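# Push utility cart with paper through door into yellow bay

## Task

Move the utility cart through the self-closing door into the other room and park it in the yellow bay, with all four wheels fully inside the tape and none touching it. The case of copy paper must sit in the cart's top tray without overhanging any edge, and the door must be closed at the end. Either or both robots may be used; a robot that falls over or is left tilted fails the job.

## Robot and tools

Robots: r1 and r2 are identical Hello Robot Stretch 4 units. Each has an omni-wheel base, a lift that slides up a mast, and a single telescoping arm pointing forward, ending in a wrist (yaw, pitch, roll) and a two-finger gripper. A robot is about 1.6 m tall; its base edge lies within 0.23 m of the base origin.

Frames: every robot reports in its own frames, so only images, lidar_m and wrist_depth_mm reveal where the two robots are relative to each other. Base frame: origin on the floor under the base centre, x forward, y left, z up, in metres; hand_pose (a point between open fingertips) is given here and may be somewhat inaccurate. Odometry frame: the base frame as it was when the scene began. base_odometry counts wheel turns only, so slipping looks like travel; heading in rad, left positive, -3.142 to 3.142. If turned_by_wheels and turned_by_imu differ by more than about 0.1 rad over one move, the base likely slipped or hit something. base_tilt is in degrees, forward and right positive, each with a fixed error of up to about 3 degrees.

move: the main tool. Arguments r1 and r2 each hold that robot's part; a robot not named gets nothing new. Always pass blocking: false (true or missing is refused). The call returns in about 0.5 s while motion continues. cameras: list of names (r1_head_camera, r1_head_left_camera, r1_head_right_camera, r1_wrist_camera, same for r2, or all); [] for none. A move with no action returns full state, all images, and the scene number. Per robot: base, joints or both, plus optional speeds, pace, contact_limits; or end_of_arm alone.
- base: relative offsets from where the base last reported itself (or its current spot if still moving). translate_m: forward positive, -2 to 2 m. strafe_m: sideways, left positive, -2 to 2 m. rotate_rad: turn in place, counter-clockwise positive, -3.2 to 3.2. translate_m and strafe_m may be combined for a straight diagonal; rotate_rad must be alone.
- joints: absolute targets by name. lift_m 0 to 1.2; arm_m extension 0 to 0.55; wrist_yaw_rad -1.134 to 4.276 (0 forward, positive left, 3.14 folded back); wrist_pitch_rad -1.117 to 4.259 (0 level, 1.57 pointing down); wrist_roll_rad -1.117 to 4.259 (positive clockwise seen from behind); gripper_m -0.038 to 0.141, fingertip gap in metres (reading off by up to 0.015). Out-of-range joint targets are clipped and noted; other bad values refuse the call; unknown keys make it invalid.
- pace: slow, default, fast or max (base 0.1/0.3/0.4/0.6 m/s and 1/2/3/4 rad/s; lift 0.15/0.3/0.4/0.5 m/s; arm 0.1/0.4/0.6/0.7 m/s). A raised lift caps base speed. speeds sets a joint's top speed per key (not gripper).
- contact_limits: 0 (lightest) to 1, default 0.5, for arm_m, lift_m, translate_m, strafe_m, rotate_rad, only beside that same command. A base limit persists until the next action naming base. arm_m at 0 still needs 15-40 N to stop; for a light press aim 1-3 mm past contact.
- end_of_arm: "enable_torque" revives wrist or gripper motors that switched off.

A new move replaces only the targets it names; other motions keep going. Results: per-robot state, a move line such as "move: r1 done; r2 time_out", and a pictures line listing image order. Robots not named appear under "as last shown" with "not commanded" statuses.

wait(seconds 0 to 10, cameras): advances time, returns state; returns early once any running move comes to rest. wait(0) reports "earlier move".
stop(cameras): brakes all running motion and re-brakes slack wheels; braked parts may keep pressing.
zoom_image(camera, region [x0,y0,x1,y1] pixels, at most 504x504): enlarges part of the latest image of that camera.
finished_scene(scene): ends the current scene (pass its number); irreversible. The cart, paper and door must stay correct without help.

Statuses: done, moving, off_target (rested away from target, may still push), contact_stop (held back, goes slack), time_out (target dropped), limit_stop_at_own_body, limit_stop_at_tilt (lean over 6 degrees; lift, arm, wheels go slack), torque_fault (wrist/gripper motor limp). After a refused call or an unrequested stop, the rest of that reply's move, wait and finished_scene calls are skipped. on_its_own explains slack or held joints.

Readings: lidar_m is 12 distances in 30-degree sectors, first straight ahead, counter-clockwise (4th left, 7th behind, 10th right); "-" means nothing seen or under 0.25 m. It misses glass and thin legs. wrist_depth_mm is a 7x7 grid in mm (100-2000). motor_effort in percent with peak in brackets; servo_current in mA.

Gripping: command a gap more than 0.015 below the object's width, about 0.06 below to resist tugging; -0.02 or less to close behind a handle or bar. Status done does not prove a grasp; watch servo_current rise.

Avoid: any hard press between robots (fails the scene), including one gripper closing on the other's fingers; bases already touching must not drive further. The two robots' travel can differ by about 3 cm per metre, which strains a jointly carried load and may topple a robot. Don't turn, drive or stop sharply with over 1 kg held and arm_m above 0.2. Self-collision risk when the gripper is over the base at low lift, or with strong up-tilt plus roll or yaw. Don't slam the door, drop the paper, or strike fixed objects hard. Loose objects may be nudged occasionally.

Each tool is called after ">>>" as a command line: name --argument value for each argument, lists and objects as JSON in quotes; but a table of rows of numbers goes row by row, as --pt "numbers of a row", without its own name.

## Session

>>> move --blocking false --cameras '["all"]'

Scene clock: 0.00 s.
r1.base_odometry: x=+0.000 y=+0.000 heading=+0.000
r1.turned_by_wheels: +0.000
r1.turned_by_imu: +0.000
r1.base_tilt: forward=-1.6 right=+1.3
r1.lidar_m: 1.92 2.25 3.81 1.93 0.97 0.84 0.83 0.93 0.77 0.76 0.93 1.59
r1.base_status: not commanded
r1.joint_positions: lift_m=+0.127 arm_m=+0.000 wrist_yaw_rad=+3.089 wrist_pitch_rad=+0.002 wrist_roll_rad=+0.000 gripper_m=+0.056
r1.joint_status: not commanded
r1.measured_speeds: all 0
r1.motor_effort: lift_m=+20 arm_m=-4 wheel_0=+0 wheel_1=+1 wheel_2=+1
r1.servo_current: wrist_yaw_rad=39 wrist_pitch_rad=46 wrist_roll_rad=65 gripper_m=39
r1.hand_pose: x=-0.1125 y=+0.1024 z=+0.3046 quat_wxyz=(+0.026, -0.001, +0.000, +1.000) (m; r1's base frame)
r1.wrist_depth_mm: 137 138 - - - - - / 113 139 - - - - - / 117 140 224 - - - - / 137 161 - - - - - / - - - - - - - / - - 191 - 187 - - / 842 759 750 788 788 732 768
r2.base_odometry: x=+0.000 y=+0.000 heading=+0.000
r2.turned_by_wheels: +0.000
r2.turned_by_imu: +0.000
r2.base_tilt: forward=-0.6 right=+0.1
r2.lidar_m: 2.02 1.45 1.40 1.49 2.01 2.22 2.34 3.17 1.60 3.62 2.59 2.46
r2.base_status: not commanded
r2.joint_positions: lift_m=+0.295 arm_m=+0.000 wrist_yaw_rad=+3.133 wrist_pitch_rad=+0.002 wrist_roll_rad=+0.000 gripper_m=+0.056
r2.joint_status: not commanded
r2.measured_speeds: all 0
r2.motor_effort: lift_m=+18 arm_m=-4 wheel_0=+0 wheel_1=-1 wheel_2=+0
r2.servo_current: wrist_yaw_rad=46 wrist_pitch_rad=39 wrist_roll_rad=46 gripper_m=59
r2.hand_pose: x=-0.1167 y=+0.0898 z=+0.4727 quat_wxyz=(+0.004, -0.001, +0.000, +1.000) (m; r2's base frame)
r2.wrist_depth_mm: - 140 - - - - - / - 126 150 - - - - / - 130 185 - - - - / 144 143 272 - - - - / 229 - - - - - - / 226 1576 196 1576 190 1618 1464 / 226 1060 1138 - - 1025 1060
pictures: r1_head_camera, r1_head_left_camera, r1_head_right_camera, r1_wrist_camera, r2_head_camera, r2_head_left_camera, r2_head_right_camera, r2_wrist_camera
Images, in order (width x height): r1_head_camera 420x560, r1_head_left_camera 420x672, r1_head_right_camera 420x672, r1_wrist_camera 616x392, r2_head_camera 420x560, r2_head_left_camera 420x672, r2_head_right_camera 420x672, r2_wrist_camera 616x392.

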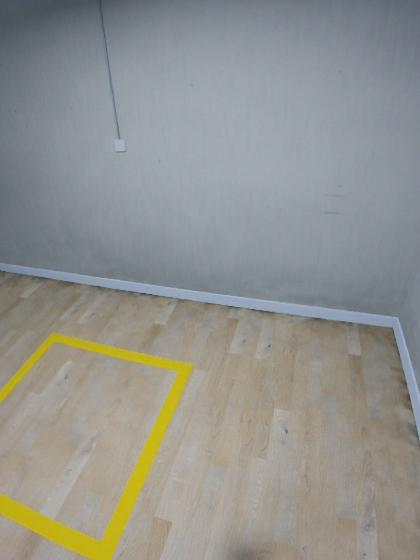

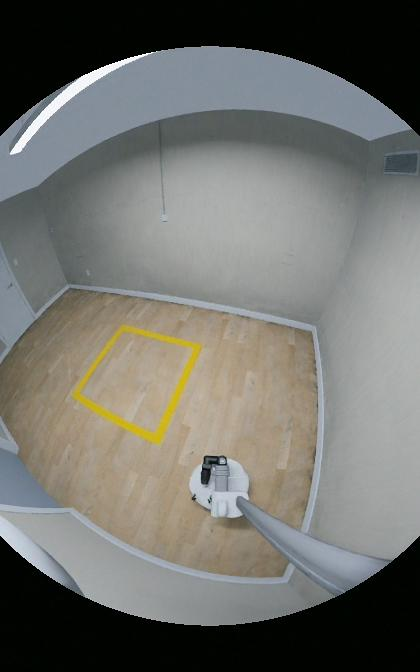

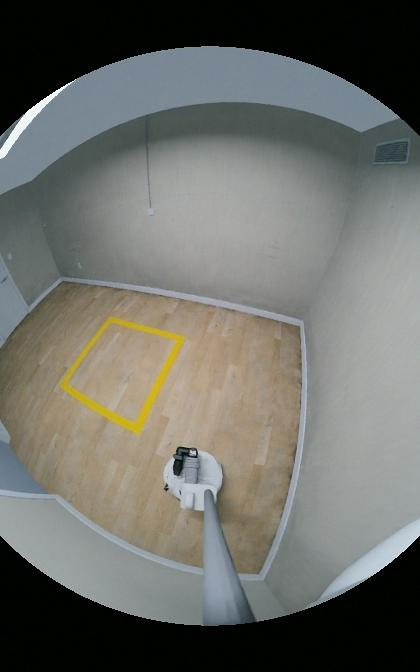

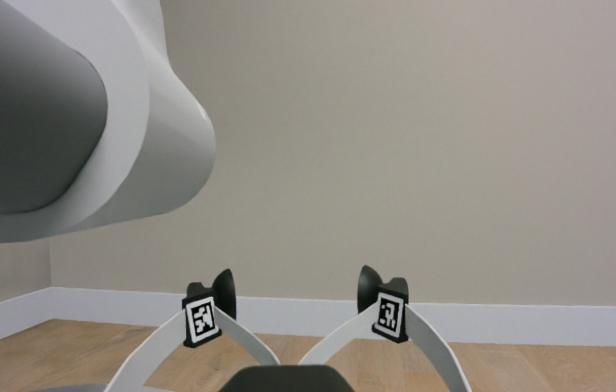

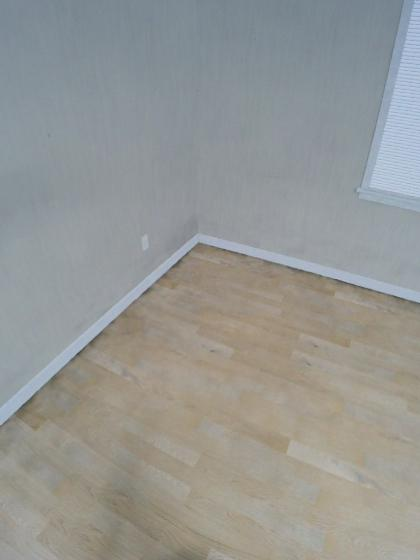

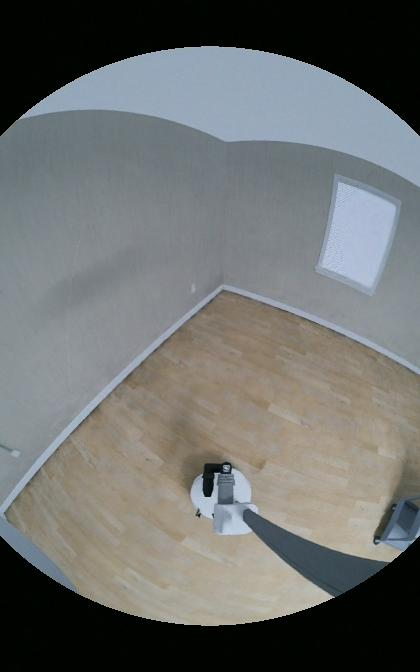

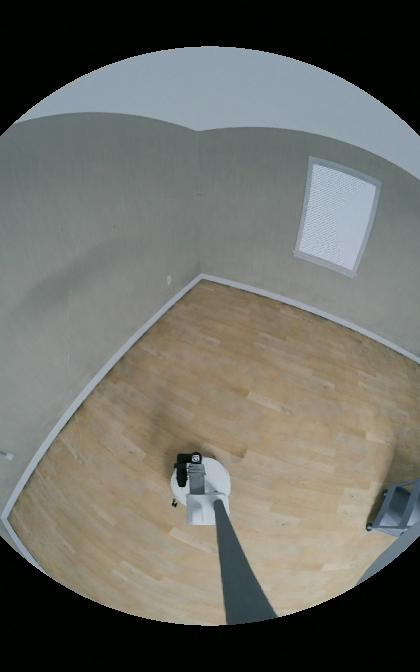

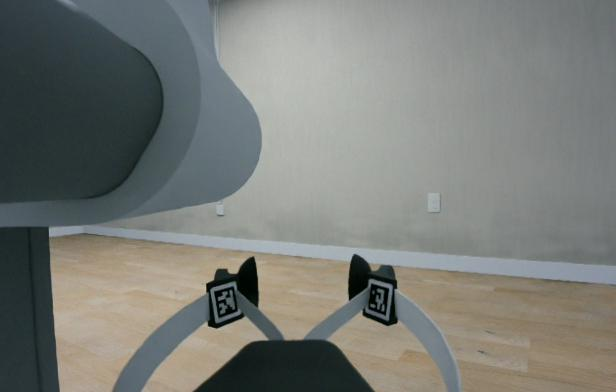

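>>> move --blocking false --r1 '{"base": {"rotate_rad": 1.2}}' --r2 '{"base": {"rotate_rad": -1.3}}'

>>> wait --seconds 2 --cameras '["r1_head_camera","r1_head_left_camera","r2_head_camera","r2_head_left_camera","r2_head_right_camera"]'

Scene clock: 4.13 s.
move: r1 moving; r2 moving
r1.base_odometry: x=+0.000 y=+0.000 heading=+0.252
r1.turned_by_wheels: +0.252
r1.turned_by_imu: +0.252
r1.base_tilt: forward=-1.6 right=+1.2
r1.lidar_m: 1.98 2.71 3.66 1.25 0.89 0.80 0.87 0.80 0.77 0.82 1.11 1.92
r1.base_status: rotate_rad moving
r1.joint_positions: lift_m=+0.127 arm_m=+0.000 wrist_yaw_rad=+3.089 wrist_pitch_rad=+0.002 wrist_roll_rad=+0.000 gripper_m=+0.056
r1.joint_status: not commanded
r1.measured_speeds: translate_m=-0.001 strafe_m=-0.001 rotate_rad=+0.980 lift_m=+0.000 arm_m=+0.000 wrist_yaw_rad=+0.000 wrist_pitch_rad=+0.000 wrist_roll_rad=+0.000
r1.motor_effort: lift_m=+20(20) arm_m=-4(4) wheel_0=-8(9) wheel_1=-6(9) wheel_2=-7(7)
r1.servo_current: wrist_yaw_rad=59(59) wrist_pitch_rad=39(46) wrist_roll_rad=46(59) gripper_m=39(39)
r1.hand_pose: x=-0.1125 y=+0.1024 z=+0.3046 quat_wxyz=(+0.026, -0.001, +0.000, +1.000) (m; r1's base frame)
r1.wrist_depth_mm: 136 138 - - - - - / 113 139 - - - - - / 114 140 226 - - - - / 137 160 - - - - - / - - - - - - - / - 1060 190 - 187 - - / 778 750 750 798 750 699 732
r2.base_odometry: x=+0.000 y=+0.000 heading=-0.252
r2.turned_by_wheels: -0.252
r2.turned_by_imu: -0.244
r2.base_tilt: forward=-0.7 right=+0.1
r2.lidar_m: 2.52 1.62 1.40 1.40 1.67 2.23 2.24 2.64 1.59 1.63 2.93 2.49
r2.base_status: rotate_rad moving
r2.joint_positions: lift_m=+0.295 arm_m=+0.000 wrist_yaw_rad=+3.133 wrist_pitch_rad=+0.002 wrist_roll_rad=+0.000 gripper_m=+0.056
r2.joint_status: not commanded
r2.measured_speeds: translate_m=+0.000 strafe_m=+0.000 rotate_rad=-0.974 lift_m=+0.000 arm_m=+0.000 wrist_yaw_rad=+0.000 wrist_pitch_rad=+0.000 wrist_roll_rad=+0.000
r2.motor_effort: lift_m=+18(18) arm_m=-4(4) wheel_0=+8(9) wheel_1=+8(10) wheel_2=+9(11)
r2.servo_current: wrist_yaw_rad=33(52) wrist_pitch_rad=39(46) wrist_roll_rad=52(52) gripper_m=39(59)
r2.hand_pose: x=-0.1167 y=+0.0898 z=+0.4727 quat_wxyz=(+0.004, -0.001, +0.000, +1.000) (m; r2's base frame)
r2.wrist_depth_mm: - 141 - - - - - / - 127 150 - - - - / - 130 184 - - - - / 144 143 272 - - - - / 229 - - - - - - / 227 1576 196 1576 190 1661 1464 / 226 1060 1138 - - 1060 1060
pictures: none

Scene clock: 5.47 s.
earlier move: r1 done; r2 moving
r1.base_odometry: x=+0.000 y=+0.000 heading=+1.200
r1.turned_by_wheels: +0.948
r1.turned_by_imu: +0.953
r1.base_tilt: forward=-1.6 right=+1.3
r1.lidar_m: 3.90 1.54 0.93 0.82 0.85 0.82 0.77 0.75 1.00 1.89 1.97 2.45
r1.base_status: done
r1.joint_positions: lift_m=+0.127 arm_m=+0.000 wrist_yaw_rad=+3.089 wrist_pitch_rad=+0.002 wrist_roll_rad=+0.000 gripper_m=+0.056
r1.joint_status: not commanded
r1.measured_speeds: all 0
r1.motor_effort: lift_m=+20(20) arm_m=-4(4) wheel_0=-2(10) wheel_1=-2(9) wheel_2=+0(8)
r1.servo_current: wrist_yaw_rad=65(65) wrist_pitch_rad=39(52) wrist_roll_rad=59(65) gripper_m=39(46)
r1.hand_pose: x=-0.1125 y=+0.1024 z=+0.3046 quat_wxyz=(+0.026, -0.001, +0.000, +1.000) (m; r1's base frame)
r1.wrist_depth_mm: 136 139 - - - - - / 113 139 - - - - - / 117 139 229 - - - - / 137 162 - - - - - / - - - - - - - / - - 191 - 188 - - / 788 163 750 798 778 778 778
r2.base_odometry: x=+0.000 y=+0.000 heading=-1.299
r2.turned_by_wheels: -1.047
r2.turned_by_imu: -1.020
r2.base_tilt: forward=-0.7 right=+0.1
r2.lidar_m: 2.90 2.47 2.51 1.63 1.42 1.41 1.68 2.22 2.23 2.66 1.63 1.65
r2.base_status: rotate_rad moving
r2.joint_positions: lift_m=+0.295 arm_m=+0.000 wrist_yaw_rad=+3.133 wrist_pitch_rad=+0.002 wrist_roll_rad=+0.000 gripper_m=+0.056
r2.joint_status: not commanded
r2.measured_speeds: all 0
r2.motor_effort: lift_m=+18(18) arm_m=-4(4) wheel_0=+2(11) wheel_1=+4(11) wheel_2=+5(11)
r2.servo_current: wrist_yaw_rad=46(59) wrist_pitch_rad=33(46) wrist_roll_rad=46(52) gripper_m=46(59)
r2.hand_pose: x=-0.1167 y=+0.0898 z=+0.4727 quat_wxyz=(+0.004, -0.001, +0.000, +1.000) (m; r2's base frame)
r2.wrist_depth_mm: - 140 - - - - - / - 126 151 - - - - / - 129 184 - - - - / 144 144 265 - - - - / 230 - - - - - - / 227 1576 195 1576 190 - - / 226 1042 1138 - - 1025 1025
wait: 1.33 of 2 s (r1 has come to rest)
pictures: r1_head_camera, r1_head_left_camera, r2_head_camera, r2_head_left_camera, r2_head_right_camera
Images, in order (width x height): r1_head_camera 420x560, r1_head_left_camera 420x672, r2_head_camera 420x560, r2_head_left_camera 420x672, r2_head_right_camera 420x672.

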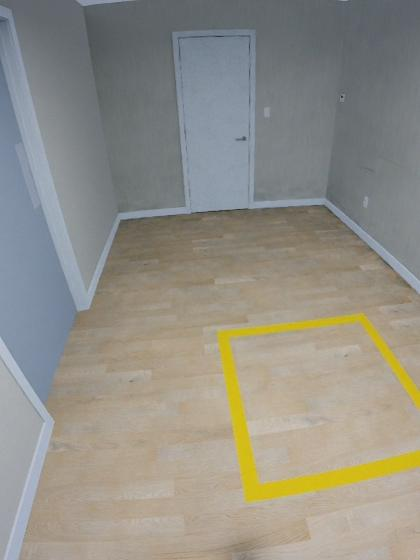

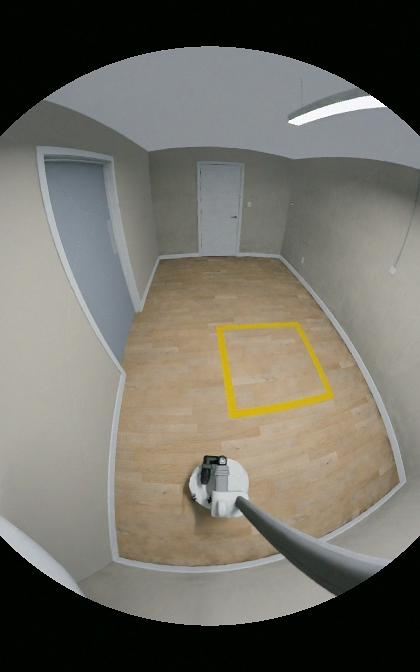

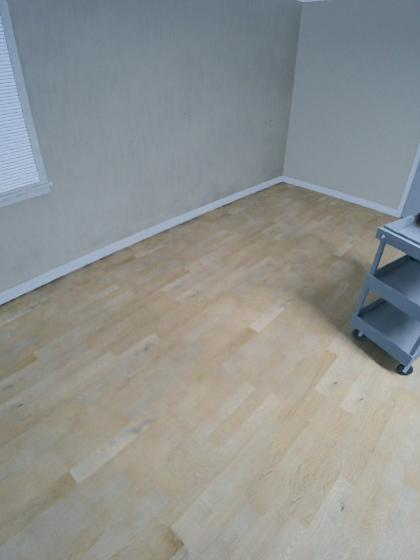

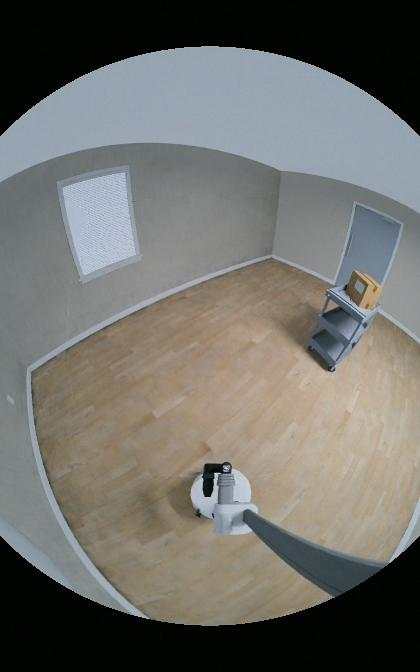

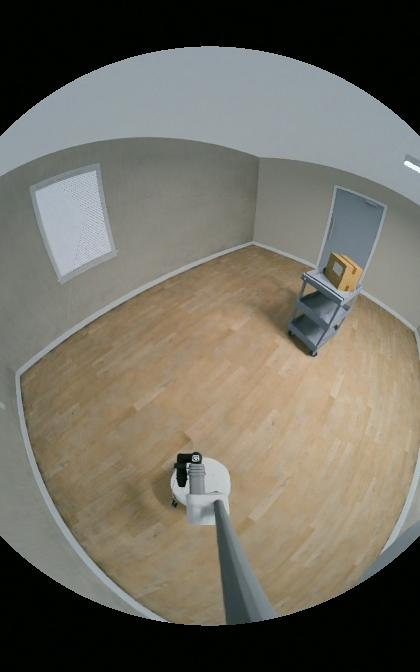

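>>> move --blocking false --r1 '{"base": {"rotate_rad": 0.75}}' --r2 '{"base": {"rotate_rad": -0.6}}'

>>> wait --seconds 1.2 --cameras '["r1_head_camera","r1_head_left_camera","r2_head_camera","r2_head_left_camera","r2_head_right_camera"]'

Scene clock: 10.37 s.
earlier move: r2 done
move: r1 moving; r2 moving
r1.base_odometry: x=+0.000 y=+0.000 heading=+1.452
r1.turned_by_wheels: +0.252
r1.turned_by_imu: +0.253
r1.base_tilt: forward=-1.6 right=+1.2
r1.lidar_m: 2.27 1.08 0.87 0.84 0.93 0.78 0.77 0.87 1.34 1.91 2.09 3.19
r1.base_status: rotate_rad moving
r1.joint_positions: lift_m=+0.127 arm_m=+0.000 wrist_yaw_rad=+3.089 wrist_pitch_rad=+0.002 wrist_roll_rad=+0.000 gripper_m=+0.056
r1.joint_status: not commanded
r1.measured_speeds: translate_m=-0.001 strafe_m=-0.001 rotate_rad=+0.981 lift_m=+0.000 arm_m=+0.000 wrist_yaw_rad=+0.000 wrist_pitch_rad=+0.000 wrist_roll_rad=+0.000
r1.motor_effort: lift_m=+20(20) arm_m=-4(4) wheel_0=-10(10) wheel_1=-6(8) wheel_2=-6(7)
r1.servo_current: wrist_yaw_rad=46(52) wrist_pitch_rad=46(46) wrist_roll_rad=46(65) gripper_m=46(46)
r1.hand_pose: x=-0.1125 y=+0.1024 z=+0.3046 quat_wxyz=(+0.026, -0.001, +0.000, +1.000) (m; r1's base frame)
r1.wrist_depth_mm: 136 139 - - - - - / 114 139 - - - - - / 118 139 229 - - - - / 137 162 - - - - - / - - - - - - - / - - 190 - 187 - - / 798 707 750 143 741 768 820
r2.base_odometry: x=+0.000 y=+0.000 heading=-1.551
r2.turned_by_wheels: -0.252
r2.turned_by_imu: -0.245
r2.base_tilt: forward=-0.6 right=+0.1
r2.lidar_m: 3.50 2.57 2.49 1.95 1.45 1.40 1.49 2.09 2.22 2.32 3.26 1.61
r2.base_status: rotate_rad moving
r2.joint_positions: lift_m=+0.295 arm_m=+0.000 wrist_yaw_rad=+3.133 wrist_pitch_rad=+0.002 wrist_roll_rad=+0.000 gripper_m=+0.056
r2.joint_status: not commanded
r2.measured_speeds: translate_m=+0.001 strafe_m=+0.000 rotate_rad=-0.968 lift_m=+0.000 arm_m=+0.000 wrist_yaw_rad=+0.000 wrist_pitch_rad=+0.000 wrist_roll_rad=+0.000
r2.motor_effort: lift_m=+18(18) arm_m=-4(4) wheel_0=+9(13) wheel_1=+9(10) wheel_2=+9(12)
r2.servo_current: wrist_yaw_rad=46(59) wrist_pitch_rad=39(46) wrist_roll_rad=52(59) gripper_m=52(52)
r2.hand_pose: x=-0.1167 y=+0.0898 z=+0.4727 quat_wxyz=(+0.004, -0.001, +0.000, +1.000) (m; r2's base frame)
r2.wrist_depth_mm: - 140 - - - - - / - 127 142 - - - - / - 129 185 - - - - / 144 144 260 - - - - / 231 - - - - - - / 228 1576 196 1308 190 - - / 226 1078 1138 - - 1025 1098
pictures: none

Scene clock: 11.27 s.
earlier move: r1 moving; r2 done
r1.base_odometry: x=+0.000 y=+0.000 heading=+1.950
r1.turned_by_wheels: +0.498
r1.turned_by_imu: +0.500
r1.base_tilt: forward=-1.6 right=+1.3
r1.lidar_m: 1.13 0.85 0.82 0.90 0.78 0.78 0.85 1.24 1.95 2.11 3.07 2.49
r1.base_status: rotate_rad moving
r1.joint_positions: lift_m=+0.127 arm_m=+0.000 wrist_yaw_rad=+3.089 wrist_pitch_rad=+0.002 wrist_roll_rad=+0.000 gripper_m=+0.056
r1.joint_status: not commanded
r1.measured_speeds: all 0
r1.motor_effort: lift_m=+20(20) arm_m=-4(4) wheel_0=-2(10) wheel_1=-1(9) wheel_2=+2(8)
r1.servo_current: wrist_yaw_rad=59(65) wrist_pitch_rad=46(52) wrist_roll_rad=33(65) gripper_m=39(46)
r1.hand_pose: x=-0.1125 y=+0.1024 z=+0.3046 quat_wxyz=(+0.026, -0.001, +0.000, +1.000) (m; r1's base frame)
r1.wrist_depth_mm: 136 138 - - - - - / 114 139 - - - - - / 118 140 229 - - - - / 137 162 - - - - - / - - - - - - - / 1205 1098 190 - 187 - - / 854 750 759 798 750 - -
r2.base_odometry: x=+0.000 y=+0.000 heading=-1.898
r2.turned_by_wheels: -0.347
r2.turned_by_imu: -0.338
r2.base_tilt: forward=-0.7 right=+0.1
r2.lidar_m: 1.63 3.02 2.48 2.49 1.71 1.43 1.40 1.59 2.22 2.23 2.54 1.80
r2.base_status: done
r2.joint_positions: lift_m=+0.295 arm_m=+0.000 wrist_yaw_rad=+3.133 wrist_pitch_rad=+0.002 wrist_roll_rad=+0.000 gripper_m=+0.056
r2.joint_status: not commanded
r2.measured_speeds: all 0
r2.motor_effort: lift_m=+18(18) arm_m=-4(4) wheel_0=+5(13) wheel_1=+2(10) wheel_2=+5(12)
r2.servo_current: wrist_yaw_rad=52(59) wrist_pitch_rad=39(46) wrist_roll_rad=46(59) gripper_m=46(52)
r2.hand_pose: x=-0.1167 y=+0.0898 z=+0.4727 quat_wxyz=(+0.004, -0.001, +0.000, +1.000) (m; r2's base frame)
r2.wrist_depth_mm: - 141 - - - - - / - 127 141 - - - - / - 130 185 - - - - / 144 143 207 - - - - / 220 - - - - - - / 227 1464 192 171 190 - - / 227 1078 1138 - - 1042 1060
wait: 0.90 of 1.2 s (r2 has come to rest)
pictures: r1_head_camera, r1_head_left_camera, r2_head_camera, r2_head_left_camera, r2_head_right_camera
Images, in order (width x height): r1_head_camera 420x560, r1_head_left_camera 420x672, r2_head_camera 420x560, r2_head_left_camera 420x672, r2_head_right_camera 420x672.

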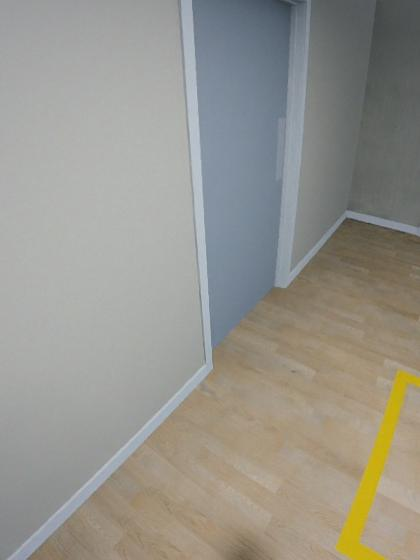

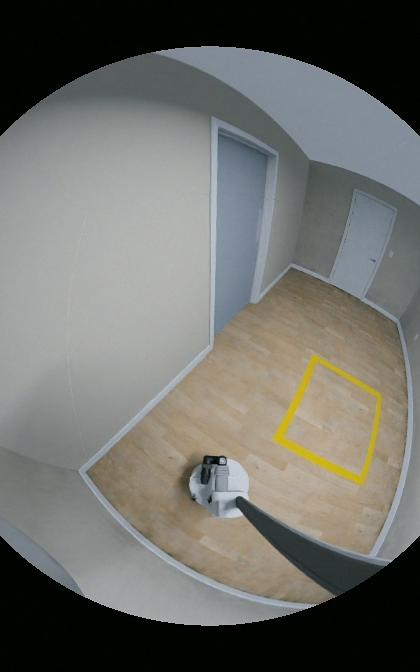

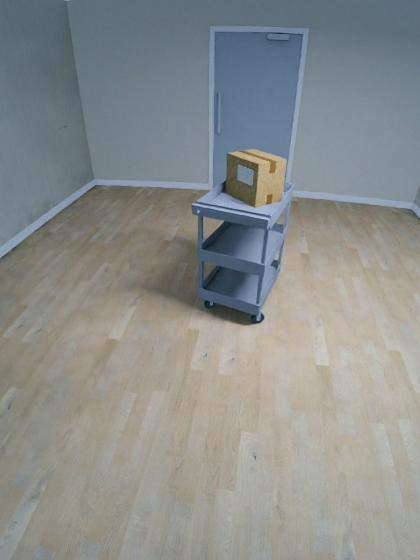

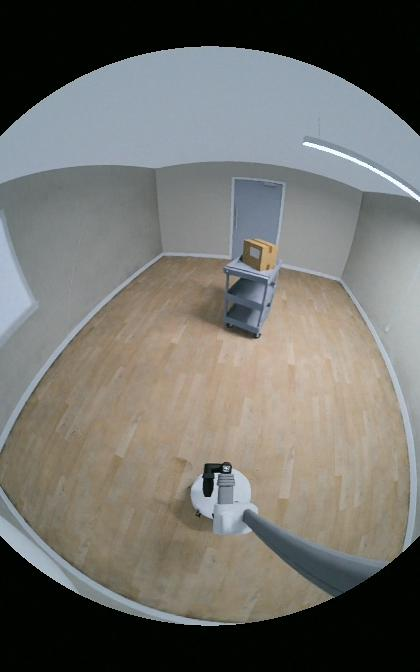

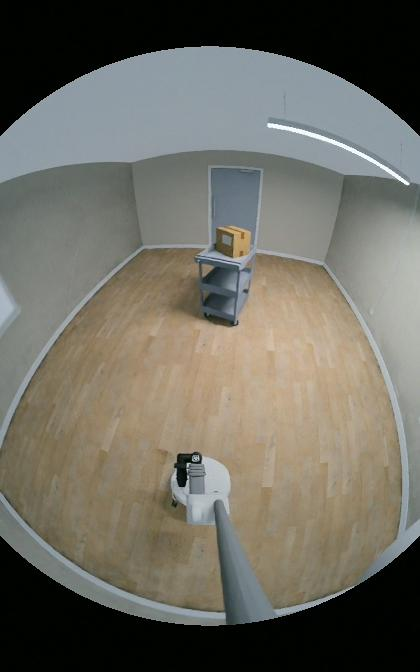

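>>> zoom_image --camera "r2_head_camera" --region '[170, 10, 330, 340]'

>>> zoom_image --camera "r1_head_camera" --region '[150, 0, 420, 360]'

Scaled by 1.527 from the camera's 420x560 image, which has a finer 1200x1600 frame.

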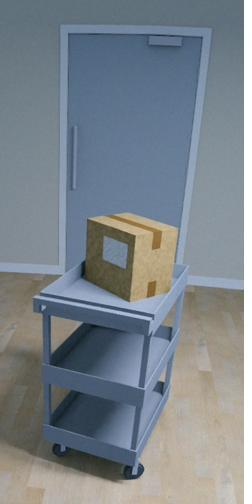

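Scaled by 1.400 from the camera's 420x560 image, which has a finer 600x800 frame.

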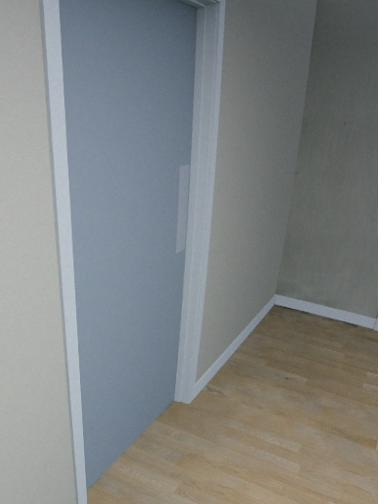

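>>> move --blocking false --r1 '{"base": {"rotate_rad": 0.9}, "joints": {"lift_m": 0.5}}' --r2 '{"base": {"translate_m": 0.9, "strafe_m": 0.2}, "joints": {"lift_m": 0.7}}'

>>> wait --seconds 2.5 --cameras '["r1_head_camera","r1_head_right_camera"]'

Scene clock: 101.07 s.
earlier move: r1 done
move: r1 moving; r2 moving
r1.base_odometry: x=+0.000 y=+0.000 heading=+2.202
r1.turned_by_wheels: +0.252
r1.turned_by_imu: +0.253
r1.base_tilt: forward=-1.6 right=+1.3
r1.lidar_m: 0.95 0.85 0.86 0.87 0.78 0.75 0.99 1.91 1.95 2.39 3.91 1.66
r1.base_status: rotate_rad moving
r1.joint_positions: lift_m=+0.164 arm_m=+0.000 wrist_yaw_rad=+3.089 wrist_pitch_rad=+0.002 wrist_roll_rad=+0.000 gripper_m=+0.056
r1.joint_status: lift_m moving
r1.measured_speeds: translate_m=-0.001 strafe_m=-0.001 rotate_rad=+0.981 lift_m=+0.146 arm_m=+0.000 wrist_yaw_rad=+0.000 wrist_pitch_rad=+0.000 wrist_roll_rad=+0.000
r1.motor_effort: lift_m=+26(28) arm_m=-4(4) wheel_0=-9(9) wheel_1=-7(9) wheel_2=-7(7)
r1.servo_current: wrist_yaw_rad=33(52) wrist_pitch_rad=46(52) wrist_roll_rad=59(59) gripper_m=39(52)
r1.hand_pose: x=-0.1125 y=+0.1024 z=+0.3421 quat_wxyz=(+0.026, -0.001, +0.000, +1.000) (m; r1's base frame)
r1.wrist_depth_mm: 136 138 - - - - - / 113 139 - - - - - / 118 139 229 - - - - / 137 162 - - - - - / - 1808 - - - - - / 1308 1308 192 - 188 - - / 917 820 831 891 809 - -
r2.base_odometry: x=-0.003 y=-0.032 heading=-1.898
r2.turned_by_wheels: +0.000
r2.turned_by_imu: +0.001
r2.base_tilt: forward=-0.7 right=+0.1
r2.lidar_m: 1.58 3.01 2.48 2.50 1.74 1.45 1.43 1.65 2.24 2.23 2.54 1.66
r2.base_status: translate_m moving; strafe_m moving
r2.joint_positions: lift_m=+0.333 arm_m=+0.000 wrist_yaw_rad=+3.133 wrist_pitch_rad=+0.002 wrist_roll_rad=+0.000 gripper_m=+0.056
r2.joint_status: lift_m moving
r2.measured_speeds: translate_m=+0.122 strafe_m=+0.028 rotate_rad=-0.002 lift_m=+0.146 arm_m=+0.000 wrist_yaw_rad=+0.000 wrist_pitch_rad=+0.000 wrist_roll_rad=+0.000
r2.motor_effort: lift_m=+24(24) arm_m=-4(4) wheel_0=+6(9) wheel_1=+9(10) wheel_2=-13(13)
r2.servo_current: wrist_yaw_rad=46(52) wrist_pitch_rad=39(46) wrist_roll_rad=39(52) gripper_m=52(52)
r2.hand_pose: x=-0.1167 y=+0.0898 z=+0.5104 quat_wxyz=(+0.004, -0.001, +0.000, +1.000) (m; r2's base frame)
r2.wrist_depth_mm: - 140 - - - - - / - 125 147 - - - - / - 129 191 - - - - / 144 144 213 - - - - / 220 - - - - - - / 226 1537 192 170 190 - - / 235 1138 1205 - - 1098 1138
pictures: none

Scene clock: 103.10 s.
earlier move: r1 done; r2 moving
r1.base_odometry: x=+0.000 y=+0.000 heading=+2.849
r1.turned_by_wheels: +0.648
r1.turned_by_imu: +0.651
r1.base_tilt: forward=-1.6 right=+1.3
r1.lidar_m: 0.85 0.87 0.83 0.77 0.78 1.05 1.92 2.00 2.60 3.95 1.31 0.87
r1.base_status: done
r1.joint_positions: lift_m=+0.499 arm_m=+0.000 wrist_yaw_rad=+3.089 wrist_pitch_rad=+0.002 wrist_roll_rad=+0.000 gripper_m=+0.056
r1.joint_status: all done
r1.measured_speeds: all 0
r1.motor_effort: lift_m=+25(29) arm_m=-4(4) wheel_0=-1(10) wheel_1=-2(9) wheel_2=+0(8)
r1.servo_current: wrist_yaw_rad=39(65) wrist_pitch_rad=46(52) wrist_roll_rad=46(78) gripper_m=39(52)
r1.hand_pose: x=-0.1125 y=+0.1024 z=+0.6771 quat_wxyz=(+0.026, -0.001, +0.000, +1.000) (m; r1's base frame)
r1.wrist_depth_mm: 136 138 - - - - - / 113 139 - - - - - / 117 140 268 - - - - / 137 161 - - - - - / - - - - - - - / - - 193 - 187 - - / 1708 1537 1499 153 1576 - -
r2.base_odometry: x=-0.063 y=-0.582 heading=-1.898
r2.turned_by_wheels: +0.000
r2.turned_by_imu: +0.001
r2.base_tilt: forward=-0.7 right=+0.1
r2.lidar_m: 1.15 2.73 2.26 2.23 2.36 1.95 1.93 2.20 2.48 2.46 2.79 1.10
r2.base_status: translate_m moving; strafe_m moving
r2.joint_positions: lift_m=+0.700 arm_m=+0.000 wrist_yaw_rad=+3.133 wrist_pitch_rad=+0.002 wrist_roll_rad=+0.000 gripper_m=+0.056
r2.joint_status: lift_m moving
r2.measured_speeds: translate_m=+0.293 strafe_m=+0.067 rotate_rad=-0.005 lift_m=+0.000 arm_m=+0.000 wrist_yaw_rad=+0.000 wrist_pitch_rad=+0.000 wrist_roll_rad=+0.000
r2.motor_effort: lift_m=+20(27) arm_m=-3(4) wheel_0=+7(10) wheel_1=+7(10) wheel_2=-9(13)
r2.servo_current: wrist_yaw_rad=46(52) wrist_pitch_rad=46(46) wrist_roll_rad=46(65) gripper_m=46(59)
r2.hand_pose: x=-0.1167 y=+0.0898 z=+0.8775 quat_wxyz=(+0.004, -0.001, +0.000, +1.000) (m; r2's base frame)
r2.wrist_depth_mm: - 140 - - - - - / - 124 145 - - - - / - 128 189 - - - - / 144 143 262 - - - - / 226 - - - - - - / 218 - 196 - 190 - - / 223 1863 - - - - 1661
wait: 2.03 of 2.5 s (r1 has come to rest)
pictures: r1_head_camera, r1_head_right_camera
Images, in order (width x height): r1_head_camera 420x560, r1_head_right_camera 420x672.

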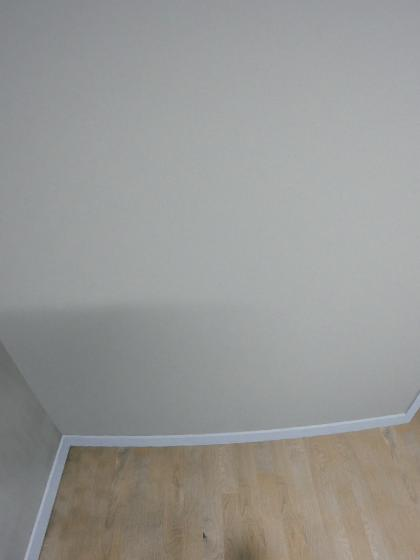

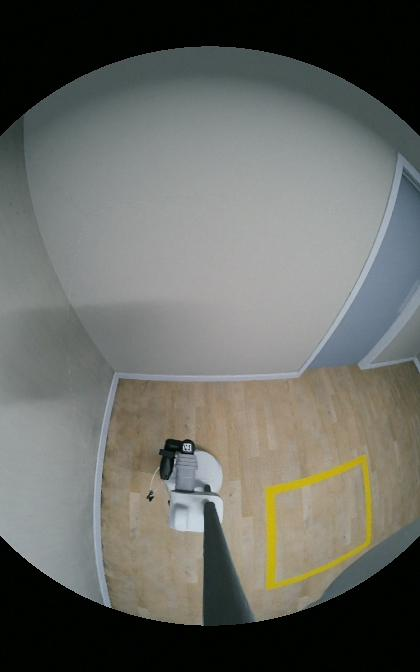

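>>> move --blocking false --r1 '{"base": {"strafe_m": -1.6}, "joints": {"wrist_yaw_rad": 0.0, "gripper_m": -0.03}}'

>>> wait --seconds 2 --cameras '["r2_head_camera","r2_head_right_camera","r2_head_left_camera"]'

Scene clock: 109.90 s.
earlier move: r2 done
move: r1 moving
r1.base_odometry: x=+0.010 y=+0.035 heading=+2.849
r1.turned_by_wheels: +0.000
r1.turned_by_imu: +0.000
r1.base_tilt: forward=-1.6 right=+1.2
r1.lidar_m: 0.83 0.88 0.84 0.79 0.83 1.10 1.92 2.01 2.64 3.91 1.31 0.91
r1.base_status: strafe_m moving
r1.joint_positions: lift_m=+0.499 arm_m=+0.000 wrist_yaw_rad=+2.503 wrist_pitch_rad=+0.002 wrist_roll_rad=+0.000 gripper_m=+0.037
r1.joint_status: wrist_yaw_rad moving; gripper_m moving
r1.measured_speeds: translate_m=-0.001 strafe_m=-0.139 rotate_rad=+0.004 lift_m=+0.000 arm_m=+0.000 wrist_yaw_rad=-1.820 wrist_pitch_rad=+0.000 wrist_roll_rad=+0.000
r1.motor_effort: lift_m=+25(25) arm_m=-4(4) wheel_0=+8(10) wheel_1=-8(9) wheel_2=+0(1)
r1.servo_current: wrist_yaw_rad=104(117) wrist_pitch_rad=39(46) wrist_roll_rad=39(59) gripper_m=117(117)
r1.hand_pose: x=-0.0084 y=+0.2421 z=+0.6771 quat_wxyz=(+0.314, -0.001, +0.000, +0.949) (m; r1's base frame)
r1.wrist_depth_mm: - - - - - - - / - - - - - - - / - - - - - - - / - - - - - - - / - - - - - - - / - - 192 - 187 - - / 1576 1537 1430 138 - - -
r2.base_odometry: x=-0.099 y=-0.916 heading=-1.898
r2.turned_by_wheels: +0.000
r2.turned_by_imu: +0.001
r2.base_tilt: forward=-0.6 right=+0.0
r2.lidar_m: 0.88 2.59 2.16 2.12 2.45 2.23 2.25 2.57 2.61 2.61 2.95 0.84
r2.base_status: done
r2.joint_positions: lift_m=+0.700 arm_m=+0.000 wrist_yaw_rad=+3.133 wrist_pitch_rad=+0.002 wrist_roll_rad=+0.000 gripper_m=+0.056
r2.joint_status: all done
r2.measured_speeds: all 0
r2.motor_effort: lift_m=+21(21) arm_m=-4(4) wheel_0=+4(4) wheel_1=+2(2) wheel_2=-2(3)
r2.servo_current: wrist_yaw_rad=59(59) wrist_pitch_rad=33(46) wrist_roll_rad=52(52) gripper_m=46(52)
r2.hand_pose: x=-0.1167 y=+0.0898 z=+0.8775 quat_wxyz=(+0.004, -0.001, +0.000, +1.000) (m; r2's base frame)
r2.wrist_depth_mm: - 141 - - - - - / - 126 151 - - - - / - 129 184 - - - - / 144 144 263 - - - - / 230 - - - - - - / 228 - 196 - 191 - - / 224 1863 - - - 1863 1808
pictures: none

Scene clock: 111.90 s.
earlier move: r1 moving
r1.base_odometry: x=+0.171 y=+0.570 heading=+2.849
r1.turned_by_wheels: +0.000
r1.turned_by_imu: -0.004
r1.base_tilt: forward=-1.6 right=+1.3
r1.lidar_m: 0.88 0.89 1.19 1.37 1.40 1.85 1.88 1.96 2.56 3.32 1.50 0.96
r1.base_status: strafe_m moving
r1.joint_positions: lift_m=+0.499 arm_m=+0.000 wrist_yaw_rad=+0.003 wrist_pitch_rad=+0.002 wrist_roll_rad=+0.000 gripper_m=-0.029
r1.joint_status: all done
r1.measured_speeds: translate_m=+0.000 strafe_m=-0.300 rotate_rad=+0.000 lift_m=+0.000 arm_m=+0.000 wrist_yaw_rad=+0.000 wrist_pitch_rad=+0.000 wrist_roll_rad=+0.000
r1.motor_effort: lift_m=+25(25) arm_m=-4(4) wheel_0=+5(11) wheel_1=-7(11) wheel_2=+1(1)
r1.servo_current: wrist_yaw_rad=39(130) wrist_pitch_rad=33(52) wrist_roll_rad=52(72) gripper_m=59(124)
r1.hand_pose: x=+0.4596 y=-0.0866 z=+0.6771 quat_wxyz=(+1.000, +0.000, +0.001, +0.001) (m; r1's base frame)
r1.wrist_depth_mm: - - - - - 691 - / - - - - - 699 - / - - - - - 699 - / - - - - - 707 - / - - - - - 707 - / - - 181 198 172 699 - / - 136 159 - 149 - -
r2.base_odometry: x=-0.099 y=-0.916 heading=-1.898
r2.turned_by_wheels: +0.000
r2.turned_by_imu: +0.000
r2.base_tilt: forward=-0.7 right=+0.1
r2.lidar_m: 0.89 2.56 2.16 2.11 2.45 2.26 2.25 2.57 2.62 2.61 2.89 0.84
r2.base_status: done
r2.joint_positions: lift_m=+0.700 arm_m=+0.000 wrist_yaw_rad=+3.133 wrist_pitch_rad=+0.002 wrist_roll_rad=+0.000 gripper_m=+0.056
r2.joint_status: all done
r2.measured_speeds: all 0
r2.motor_effort: lift_m=+21(21) arm_m=-4(4) wheel_0=+4(4) wheel_1=+2(3) wheel_2=-2(3)
r2.servo_current: wrist_yaw_rad=39(59) wrist_pitch_rad=39(46) wrist_roll_rad=52(65) gripper_m=46(52)
r2.hand_pose: x=-0.1167 y=+0.0898 z=+0.8775 quat_wxyz=(+0.004, -0.001, +0.000, +1.000) (m; r2's base frame)
r2.wrist_depth_mm: - 141 - - - - - / - 126 151 - - - - / - 129 185 - - - - / 144 143 264 - - - - / 229 - - - - - - / 227 - 196 - 191 - - / 226 1863 - - - 1921 1863
wait: 2.00 s; no rest
pictures: r2_head_camera, r2_head_left_camera, r2_head_right_camera
Images, in order (width x height): r2_head_camera 420x560, r2_head_left_camera 420x672, r2_head_right_camera 420x672.

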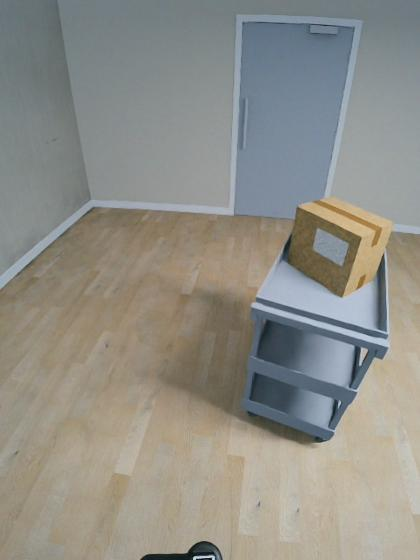

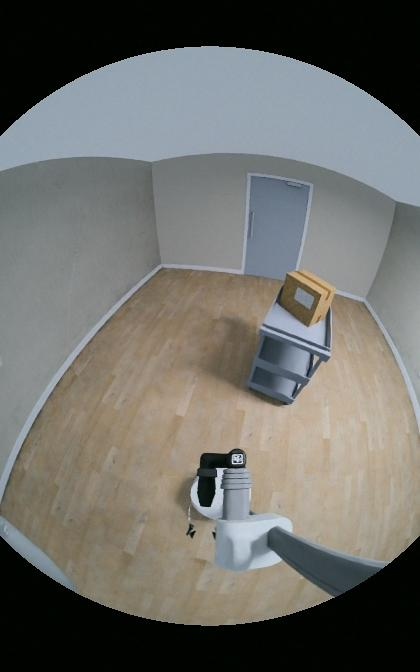

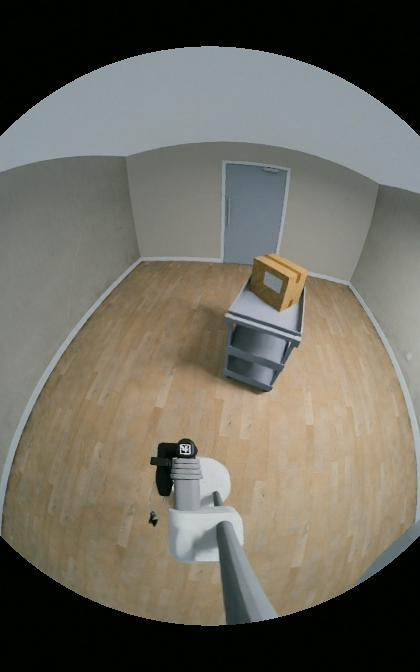

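>>> zoom_image --camera "r2_head_camera" --region '[220, 180, 420, 450]'

>>> wait --seconds 2 --cameras '["r1_head_camera","r1_head_right_camera","r1_wrist_camera"]'

Scaled by 1.867 from the camera's 420x560 image, which has a finer 1200x1600 frame.

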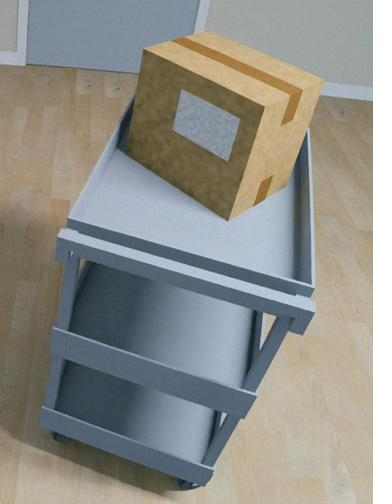

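Scene clock: 116.07 s.
earlier move: r1 done
r1.base_odometry: x=+0.461 y=+1.532 heading=+2.849
r1.turned_by_wheels: +0.000
r1.turned_by_imu: -0.007
r1.base_tilt: forward=-1.6 right=+1.3
r1.lidar_m: 1.02 1.04 1.28 2.36 2.42 1.96 1.81 1.89 2.46 2.33 1.46 1.08
r1.base_status: done
r1.joint_positions: lift_m=+0.499 arm_m=+0.000 wrist_yaw_rad=+0.003 wrist_pitch_rad=+0.002 wrist_roll_rad=+0.000 gripper_m=-0.029
r1.joint_status: all done
r1.measured_speeds: all 0
r1.motor_effort: lift_m=+25(25) arm_m=-4(4) wheel_0=+0(11) wheel_1=-2(11) wheel_2=+0(2)
r1.servo_current: wrist_yaw_rad=52(130) wrist_pitch_rad=39(52) wrist_roll_rad=52(72) gripper_m=65(124)
r1.hand_pose: x=+0.4596 y=-0.0866 z=+0.6771 quat_wxyz=(+1.000, +0.000, +0.001, +0.001) (m; r1's base frame)
r1.wrist_depth_mm: - - - - 854 778 - / - - - - 842 788 - / - - - - - 820 - / - - - - - 798 - / - - - - - 809 - / - - 180 198 177 809 - / - 136 159 - 149 - -
r2.base_odometry: x=-0.099 y=-0.916 heading=-1.898
r2.turned_by_wheels: +0.000
r2.turned_by_imu: +0.001
r2.base_tilt: forward=-0.7 right=+0.1
r2.lidar_m: 0.88 2.57 2.17 2.10 2.42 2.25 2.24 2.54 2.60 2.61 2.97 0.86
r2.base_status: done
r2.joint_positions: lift_m=+0.700 arm_m=+0.000 wrist_yaw_rad=+3.133 wrist_pitch_rad=+0.002 wrist_roll_rad=+0.000 gripper_m=+0.056
r2.joint_status: all done
r2.measured_speeds: all 0
r2.motor_effort: lift_m=+21(21) arm_m=-4(4) wheel_0=+4(4) wheel_1=+2(3) wheel_2=-3(3)
r2.servo_current: wrist_yaw_rad=52(59) wrist_pitch_rad=33(52) wrist_roll_rad=46(65) gripper_m=52(59)
r2.hand_pose: x=-0.1167 y=+0.0898 z=+0.8775 quat_wxyz=(+0.004, -0.001, +0.000, +1.000) (m; r2's base frame)
r2.wrist_depth_mm: - 140 - - - - - / - 127 151 - - - - / - 129 185 - - - - / 144 144 264 - - - - / 229 - - - - - - / 228 - 196 - 192 - - / 226 1983 - - - 1921 1808
wait: 1.37 of 2 s (r1 has come to rest)
pictures: r1_head_camera, r1_head_right_camera, r1_wrist_camera
Images, in order (width x height): r1_head_camera 420x560, r1_head_right_camera 420x672, r1_wrist_camera 616x392.

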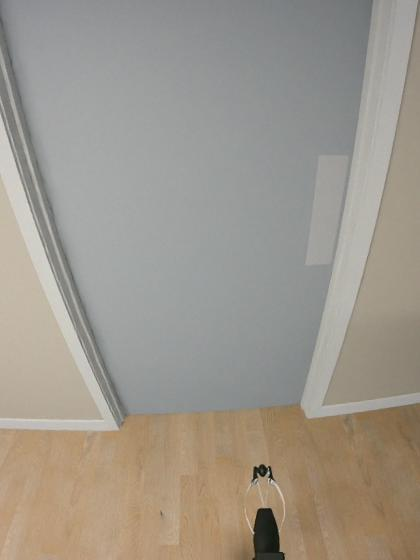

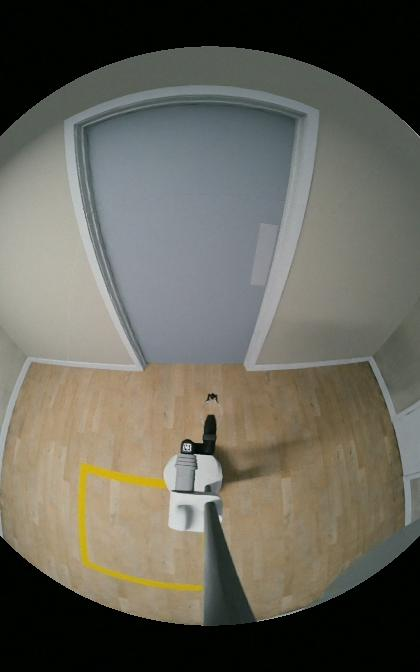

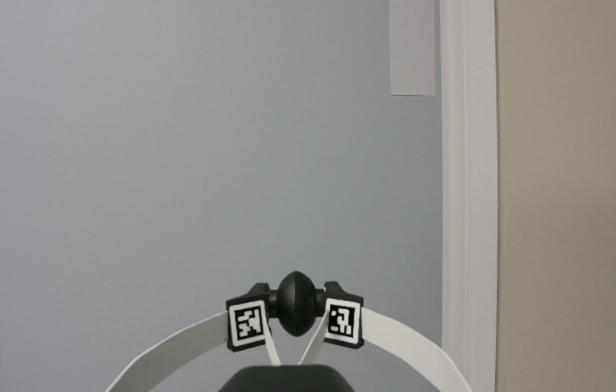

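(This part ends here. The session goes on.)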